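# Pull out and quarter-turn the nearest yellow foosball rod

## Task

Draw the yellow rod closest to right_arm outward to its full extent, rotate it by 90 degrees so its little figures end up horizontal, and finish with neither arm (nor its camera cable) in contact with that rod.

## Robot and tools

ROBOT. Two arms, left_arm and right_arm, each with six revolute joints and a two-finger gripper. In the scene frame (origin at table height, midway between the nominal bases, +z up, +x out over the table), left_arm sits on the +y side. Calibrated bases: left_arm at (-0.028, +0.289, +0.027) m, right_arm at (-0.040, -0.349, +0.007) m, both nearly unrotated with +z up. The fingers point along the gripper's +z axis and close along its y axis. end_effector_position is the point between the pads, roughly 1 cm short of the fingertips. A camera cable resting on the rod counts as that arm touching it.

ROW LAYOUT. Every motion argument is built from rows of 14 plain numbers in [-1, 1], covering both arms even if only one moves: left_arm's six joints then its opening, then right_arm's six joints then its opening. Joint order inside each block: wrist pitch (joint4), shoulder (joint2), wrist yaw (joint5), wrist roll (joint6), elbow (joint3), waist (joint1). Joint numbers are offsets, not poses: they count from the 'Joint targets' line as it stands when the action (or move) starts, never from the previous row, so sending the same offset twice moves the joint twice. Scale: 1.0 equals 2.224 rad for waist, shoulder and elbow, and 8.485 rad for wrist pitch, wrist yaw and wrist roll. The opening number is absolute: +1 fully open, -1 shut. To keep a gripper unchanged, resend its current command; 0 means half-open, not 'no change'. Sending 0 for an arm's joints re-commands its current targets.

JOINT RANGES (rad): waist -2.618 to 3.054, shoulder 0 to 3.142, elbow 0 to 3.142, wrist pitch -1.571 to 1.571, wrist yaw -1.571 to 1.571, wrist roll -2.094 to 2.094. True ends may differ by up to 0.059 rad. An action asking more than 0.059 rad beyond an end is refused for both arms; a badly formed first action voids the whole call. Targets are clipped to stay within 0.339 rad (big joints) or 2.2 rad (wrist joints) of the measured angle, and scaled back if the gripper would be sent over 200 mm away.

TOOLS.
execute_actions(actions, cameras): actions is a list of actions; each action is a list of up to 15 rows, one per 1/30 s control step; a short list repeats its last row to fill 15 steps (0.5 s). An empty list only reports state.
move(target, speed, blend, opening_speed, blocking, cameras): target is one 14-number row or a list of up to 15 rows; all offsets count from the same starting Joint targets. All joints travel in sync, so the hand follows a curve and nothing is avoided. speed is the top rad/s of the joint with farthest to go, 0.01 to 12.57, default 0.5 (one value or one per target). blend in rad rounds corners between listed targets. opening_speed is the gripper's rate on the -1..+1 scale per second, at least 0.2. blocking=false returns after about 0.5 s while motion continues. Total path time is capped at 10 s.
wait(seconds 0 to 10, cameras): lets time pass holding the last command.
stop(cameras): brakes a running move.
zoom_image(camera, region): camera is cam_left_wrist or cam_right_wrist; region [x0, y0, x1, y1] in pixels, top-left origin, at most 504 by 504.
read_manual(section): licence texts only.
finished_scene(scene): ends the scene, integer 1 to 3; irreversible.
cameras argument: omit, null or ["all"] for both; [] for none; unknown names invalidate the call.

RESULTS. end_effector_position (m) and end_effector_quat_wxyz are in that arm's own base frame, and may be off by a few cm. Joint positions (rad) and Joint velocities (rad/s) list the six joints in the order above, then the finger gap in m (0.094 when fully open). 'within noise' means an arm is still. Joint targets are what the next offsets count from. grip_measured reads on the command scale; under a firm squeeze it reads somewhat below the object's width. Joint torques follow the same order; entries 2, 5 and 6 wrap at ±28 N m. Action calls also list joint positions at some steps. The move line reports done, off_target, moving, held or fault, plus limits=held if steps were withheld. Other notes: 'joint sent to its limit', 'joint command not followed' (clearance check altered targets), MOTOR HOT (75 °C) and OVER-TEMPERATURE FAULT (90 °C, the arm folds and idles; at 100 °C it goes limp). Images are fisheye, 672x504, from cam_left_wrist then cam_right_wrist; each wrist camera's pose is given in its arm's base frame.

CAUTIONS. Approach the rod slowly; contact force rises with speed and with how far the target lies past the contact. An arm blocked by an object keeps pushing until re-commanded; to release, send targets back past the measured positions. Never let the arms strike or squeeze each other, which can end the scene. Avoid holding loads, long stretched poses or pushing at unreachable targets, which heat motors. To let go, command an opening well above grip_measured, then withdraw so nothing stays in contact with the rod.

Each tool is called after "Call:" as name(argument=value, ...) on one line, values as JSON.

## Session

Call:
execute_actions(actions=[])

Scene clock: 0.00 s.
left_arm: end_effector_position=(+0.4127, +0.0165, +0.1264) grip_measured=+1.000 end_effector_quat_wxyz=(+0.618, -0.002, +0.786, +0.007) | right_arm: end_effector_position=(+0.3903, -0.0463, +0.1052) grip_measured=+1.000 end_effector_quat_wxyz=(+0.587, +0.098, +0.798, -0.097)
Joint names: [wrist pitch, shoulder, wrist yaw, wrist roll, elbow, waist]
Joint positions: left_arm=[0.901 1.55 0.039 0.018 0.411 0.054 0.094] | right_arm=[0.871 1.537 0.276 0.046 0.357 0.003 0.094]
Joint velocities: within noise
Joint torques (N m): no reading
Heat: left arm: 41 °C; right arm: 39 °C.
Joint targets: left_arm=[0.889 1.548 0.039 0.019 0.413 0.054] | right_arm=[0.861 1.534 0.277 0.048 0.360 0.003]
Tool commands: left_gripper/opening=+1.0 right_gripper/opening=+1.0
camera_calibration:
cam_left_wrist: T_world_to_cam=[[-0.0177666, -0.985889, 0.166453, -0.00796993], [-0.580802, -0.125334, -0.804339, 0.378982], [0.813851, -0.110967, -0.570379, -0.140833], [0, 0, 0, 1]] pos_world=[0.334589, 0.0240143, 0.225829]
cam_right_wrist: T_world_to_cam=[[-0.259, -0.939853, 0.222701, 0.0247898], [-0.669431, 0.00846419, -0.742826, 0.372487], [0.696262, -0.341475, -0.631359, -0.103415], [0, 0, 0, 1]] pos_world=[0.327779, -0.0151678, 0.20588]

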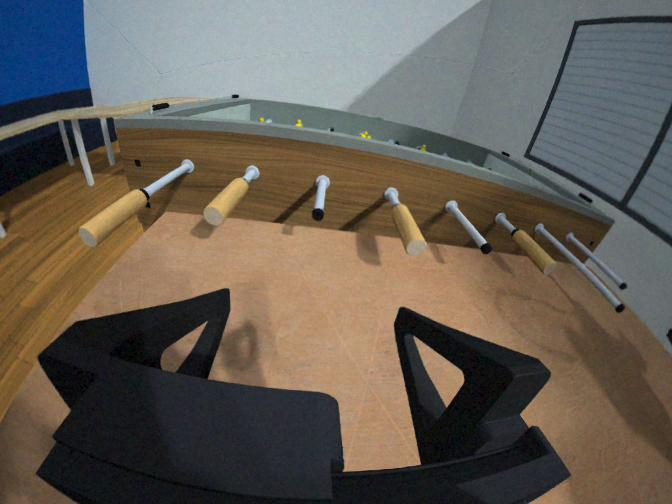

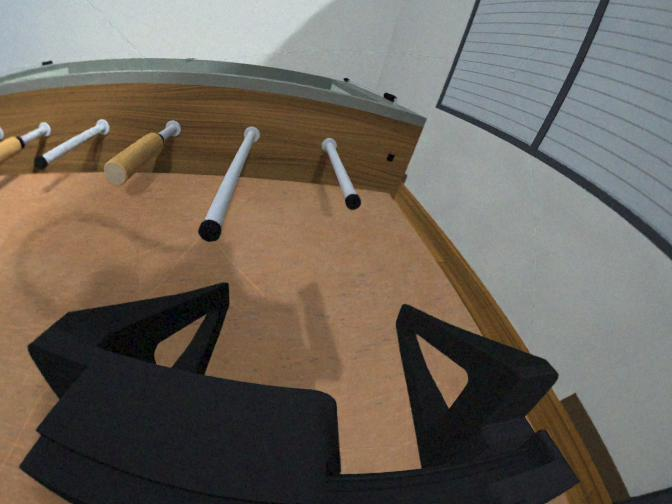

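Call:
move(target=[0,0,0,0,0,0,1,0.0033,0.045,0.0229,0.0232,0.0306,0.2311,0.3], speed=1.0, cameras=["cam_right_wrist"])

Scene clock: 5.73 s.
left_arm: end_effector_position=(+0.4127, +0.0165, +0.1264) grip_measured=+1.000 end_effector_quat_wxyz=(+0.618, -0.002, +0.786, +0.007) | right_arm: end_effector_position=(+0.3802, +0.1231, +0.0978) grip_measured=+0.303 end_effector_quat_wxyz=(+0.593, +0.021, +0.804, +0.029)
Joint names: [wrist pitch, shoulder, wrist yaw, wrist roll, elbow, waist]
Joint positions: left_arm=[0.901 1.55 0.039 0.018 0.411 0.054 0.094] | right_arm=[0.88 1.622 0.467 0.231 0.406 0.513 0.061]
Joint velocities: within noise
Joint torques (N m): left_arm=[1.85 -6.8 0 0.01 5.67 -0.03] | right_arm=[1.73 -4.03 0.15 0.16 6.52 0.43]
Heat: left arm: 41 °C; right arm: 39 °C.
Joint targets: left_arm=[0.889 1.548 0.039 0.019 0.413 0.054] | right_arm=[0.889 1.634 0.472 0.244 0.428 0.517]
move: done
camera_calibration:
cam_right_wrist: T_world_to_cam=[[0.00583684, -0.993485, 0.113815, 0.0996589], [-0.648084, -0.0904363, -0.756181, 0.364105], [0.761547, -0.0693477, -0.644389, -0.100217], [0, 0, 0, 1]] pos_world=[0.311708, 0.124988, 0.199408]
Images, in order (width x height): cam_right_wrist 672x504.

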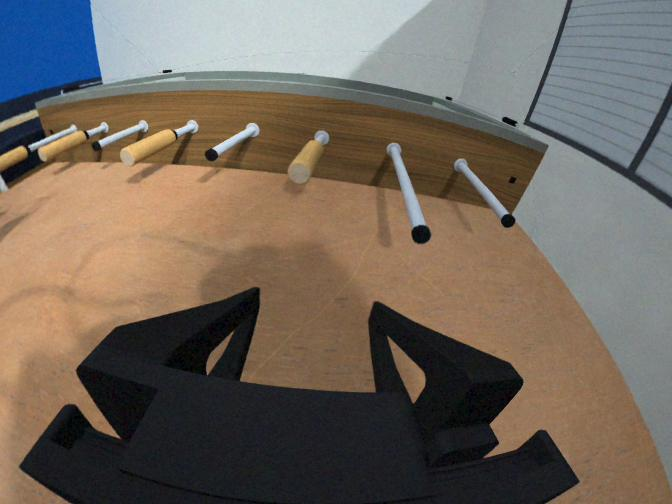

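Call:
move(target=[[0,0,0,0,0,0,1,0.0395,0.3449,0.0075,-0.2055,0.3368,-0.0295,0.3],[0,0,0,0,0,0,1,0.0197,0.445,-0.002,-0.2055,0.5126,-0.0659,0.3]], speed=[1.5,0.5], cameras=["cam_right_wrist"])

Scene clock: 23.47 s.
left_arm: end_effector_position=(+0.4127, +0.0165, +0.1264) grip_measured=+1.000 end_effector_quat_wxyz=(+0.618, -0.002, +0.786, +0.007) | right_arm: end_effector_position=(+0.6322, +0.1640, +0.0749) grip_measured=+0.303 end_effector_quat_wxyz=(+0.499, -0.454, +0.537, -0.507)
Joint names: [wrist pitch, shoulder, wrist yaw, wrist roll, elbow, waist]
Joint positions: left_arm=[0.901 1.55 0.039 0.018 0.411 0.054 0.094] | right_arm=[1.068 2.597 0.468 -1.502 1.542 0.376 0.061]
Joint velocities: within noise
Joint torques (N m): left_arm=[1.85 -6.82 0 0.01 5.65 -0.05] | right_arm=[1.52 -10.7 -0.12 0.04 7.58 -0.43]
Heat: left arm: 41 °C; right arm: 40 °C.
Joint targets: left_arm=[0.889 1.548 0.039 0.019 0.413 0.054] | right_arm=[1.056 2.624 0.455 -1.499 1.568 0.371]
move: done
camera_calibration:
cam_right_wrist: T_world_to_cam=[[-0.0512852, 0.109284, 0.992687, -0.0692075], [-0.482225, -0.873148, 0.0712106, 0.47541], [0.874545, -0.475046, 0.0974789, -0.364506], [0, 0, 0, 1]] pos_world=[0.544482, 0.24951, 0.0703787]
Images, in order (width x height): cam_right_wrist 672x504.

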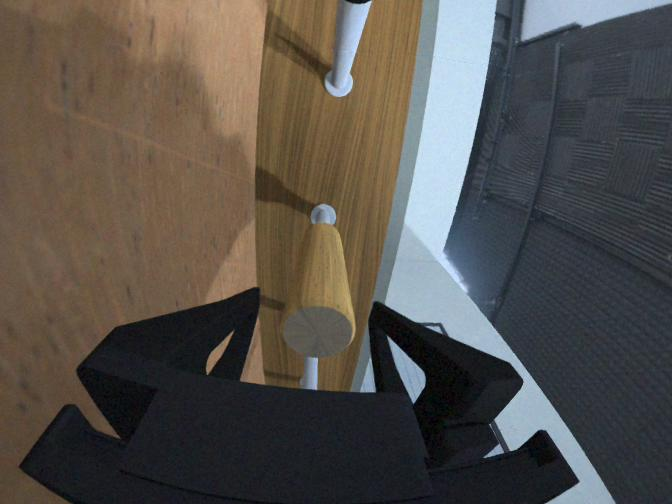

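Call:
move(target=[[0,0,0,0,0,0,1,0,0,0,0,0,0,0.3],[0,0,0,0,0,0,1,0,0,0,0,0,0,-0.8],[0,0,0,0,0,0,1,0,0,0,0.1861,0,0,-0.8],[0,0,0,0,0,0,1,0.0231,-0.0862,0.0091,0.1861,-0.1742,0.0343,-0.8],[0,0,0,0,0,0,1,-0.0038,-0.2296,0.0227,0.2042,-0.3282,0.0931,-0.8],[0,0,0,0,0,0,1,-0.0415,-0.3256,0.0278,0.2223,-0.3746,0.1301,-0.8]], opening_speed=1.5, speed=[0.5,0.5,1.5,0.5,0.5,0.4], blend=[0,0,0,0.05,0.05,0], cameras=["cam_right_wrist"])

Scene clock: 50.57 s.
left_arm: end_effector_position=(+0.4127, +0.0165, +0.1264) grip_measured=+1.000 end_effector_quat_wxyz=(+0.618, -0.002, +0.786, +0.007) | right_arm: end_effector_position=(+0.4578, +0.1790, +0.0727) grip_measured=-0.312 end_effector_quat_wxyz=(+0.584, +0.071, +0.808, +0.020)
Joint names: [wrist pitch, shoulder, wrist yaw, wrist roll, elbow, waist]
Joint positions: left_arm=[0.901 1.55 0.039 0.018 0.411 0.054 0.094] | right_arm=[0.782 1.999 0.59 0.347 0.826 0.574 0.032]
Joint velocities: within noise
Joint torques (N m): left_arm=[1.84 -6.74 0 0.02 5.65 -0.01] | right_arm=[0.92 -16.64 1.25 0.43 -1.62 7.73]
Heat: left arm: 41 °C; right arm: 42 °C.
Joint targets: left_arm=[0.889 1.548 0.039 0.019 0.413 0.054] | right_arm=[0.704 1.900 0.690 0.387 0.735 0.660]
move: off_target (right_arm); right_arm: the wrist yaw is farthest, 0.101 rad from its target
camera_calibration:
cam_right_wrist: T_world_to_cam=[[-0.0812265, -0.994181, 0.0707569, 0.200637], [-0.669479, 0.00182989, -0.742828, 0.392861], [0.738376, -0.107708, -0.665732, -0.152565], [0, 0, 0, 1]] pos_world=[0.39196, 0.182318, 0.176064]
Images, in order (width x height): cam_right_wrist 672x504.

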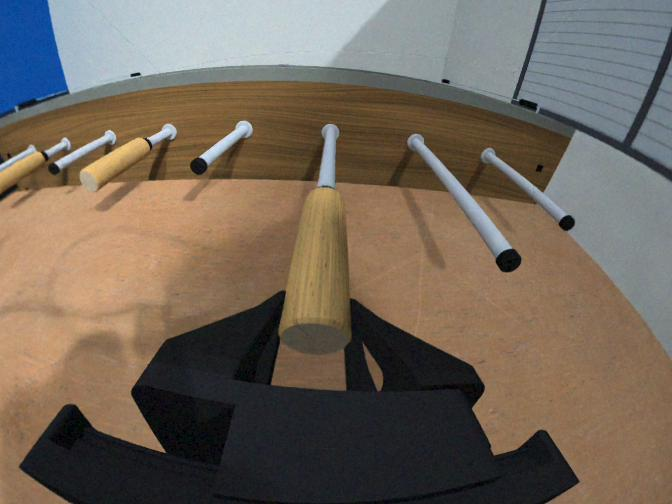

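Call:
move(target=[[0,0,0,0,0,0,1,0.0092,0.0445,-0.0118,-0.0047,0.0409,-0.0387,-0.8],[0,0,0,0,0,0,1,0.0092,0.0445,-0.0118,-0.0047,0.0409,-0.0387,0.4],[0,0,0,0,0,0,1,0.0045,-0.0851,0.0035,-0.0032,-0.0706,0.027,0.4]], opening_speed=1.5, cameras=["cam_right_wrist"])

Scene clock: 61.13 s.
left_arm: end_effector_position=(+0.4127, +0.0165, +0.1264) grip_measured=+1.000 end_effector_quat_wxyz=(+0.618, -0.002, +0.786, +0.007) | right_arm: end_effector_position=(+0.3858, +0.1813, +0.1078) grip_measured=+0.397 end_effector_quat_wxyz=(+0.600, +0.052, +0.798, +0.018)
Joint names: [wrist pitch, shoulder, wrist yaw, wrist roll, elbow, waist]
Joint positions: left_arm=[0.901 1.55 0.039 0.018 0.411 0.054 0.094] | right_arm=[0.754 1.726 0.712 0.348 0.596 0.714 0.066]
Joint velocities: within noise
Joint torques (N m): left_arm=[1.85 -6.8 0 0.01 5.64 -0.1] | right_arm=[1.45 -7.45 0.33 0.14 3.88 0.62]
Heat: left arm: 41 °C; right arm: 44 °C.
Joint targets: left_arm=[0.889 1.548 0.039 0.019 0.413 0.054] | right_arm=[0.742 1.711 0.720 0.360 0.578 0.720]
move: done
camera_calibration:
cam_right_wrist: T_world_to_cam=[[-0.058065, -0.993811, 0.0946975, 0.183131], [-0.639558, -0.0358046, -0.767908, 0.36868], [0.766547, -0.105153, -0.633521, -0.0905337], [0, 0, 0, 1]] pos_world=[0.315824, 0.185678, 0.208415]
Images, in order (width x height): cam_right_wrist 672x504.

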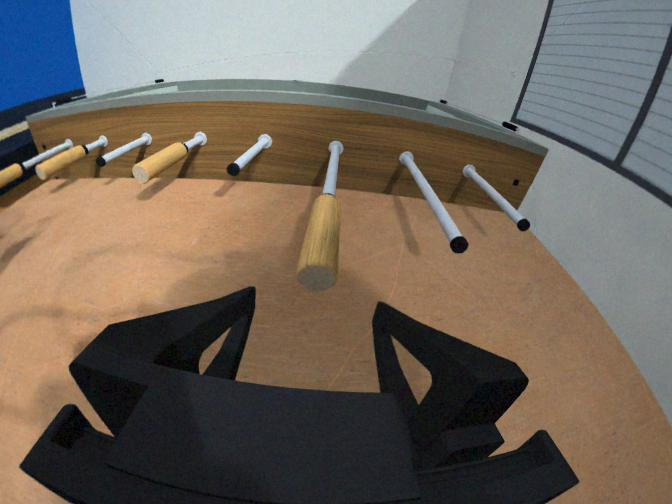

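Call:
finished_scene(scene=3)

The scene is finished: the task was done.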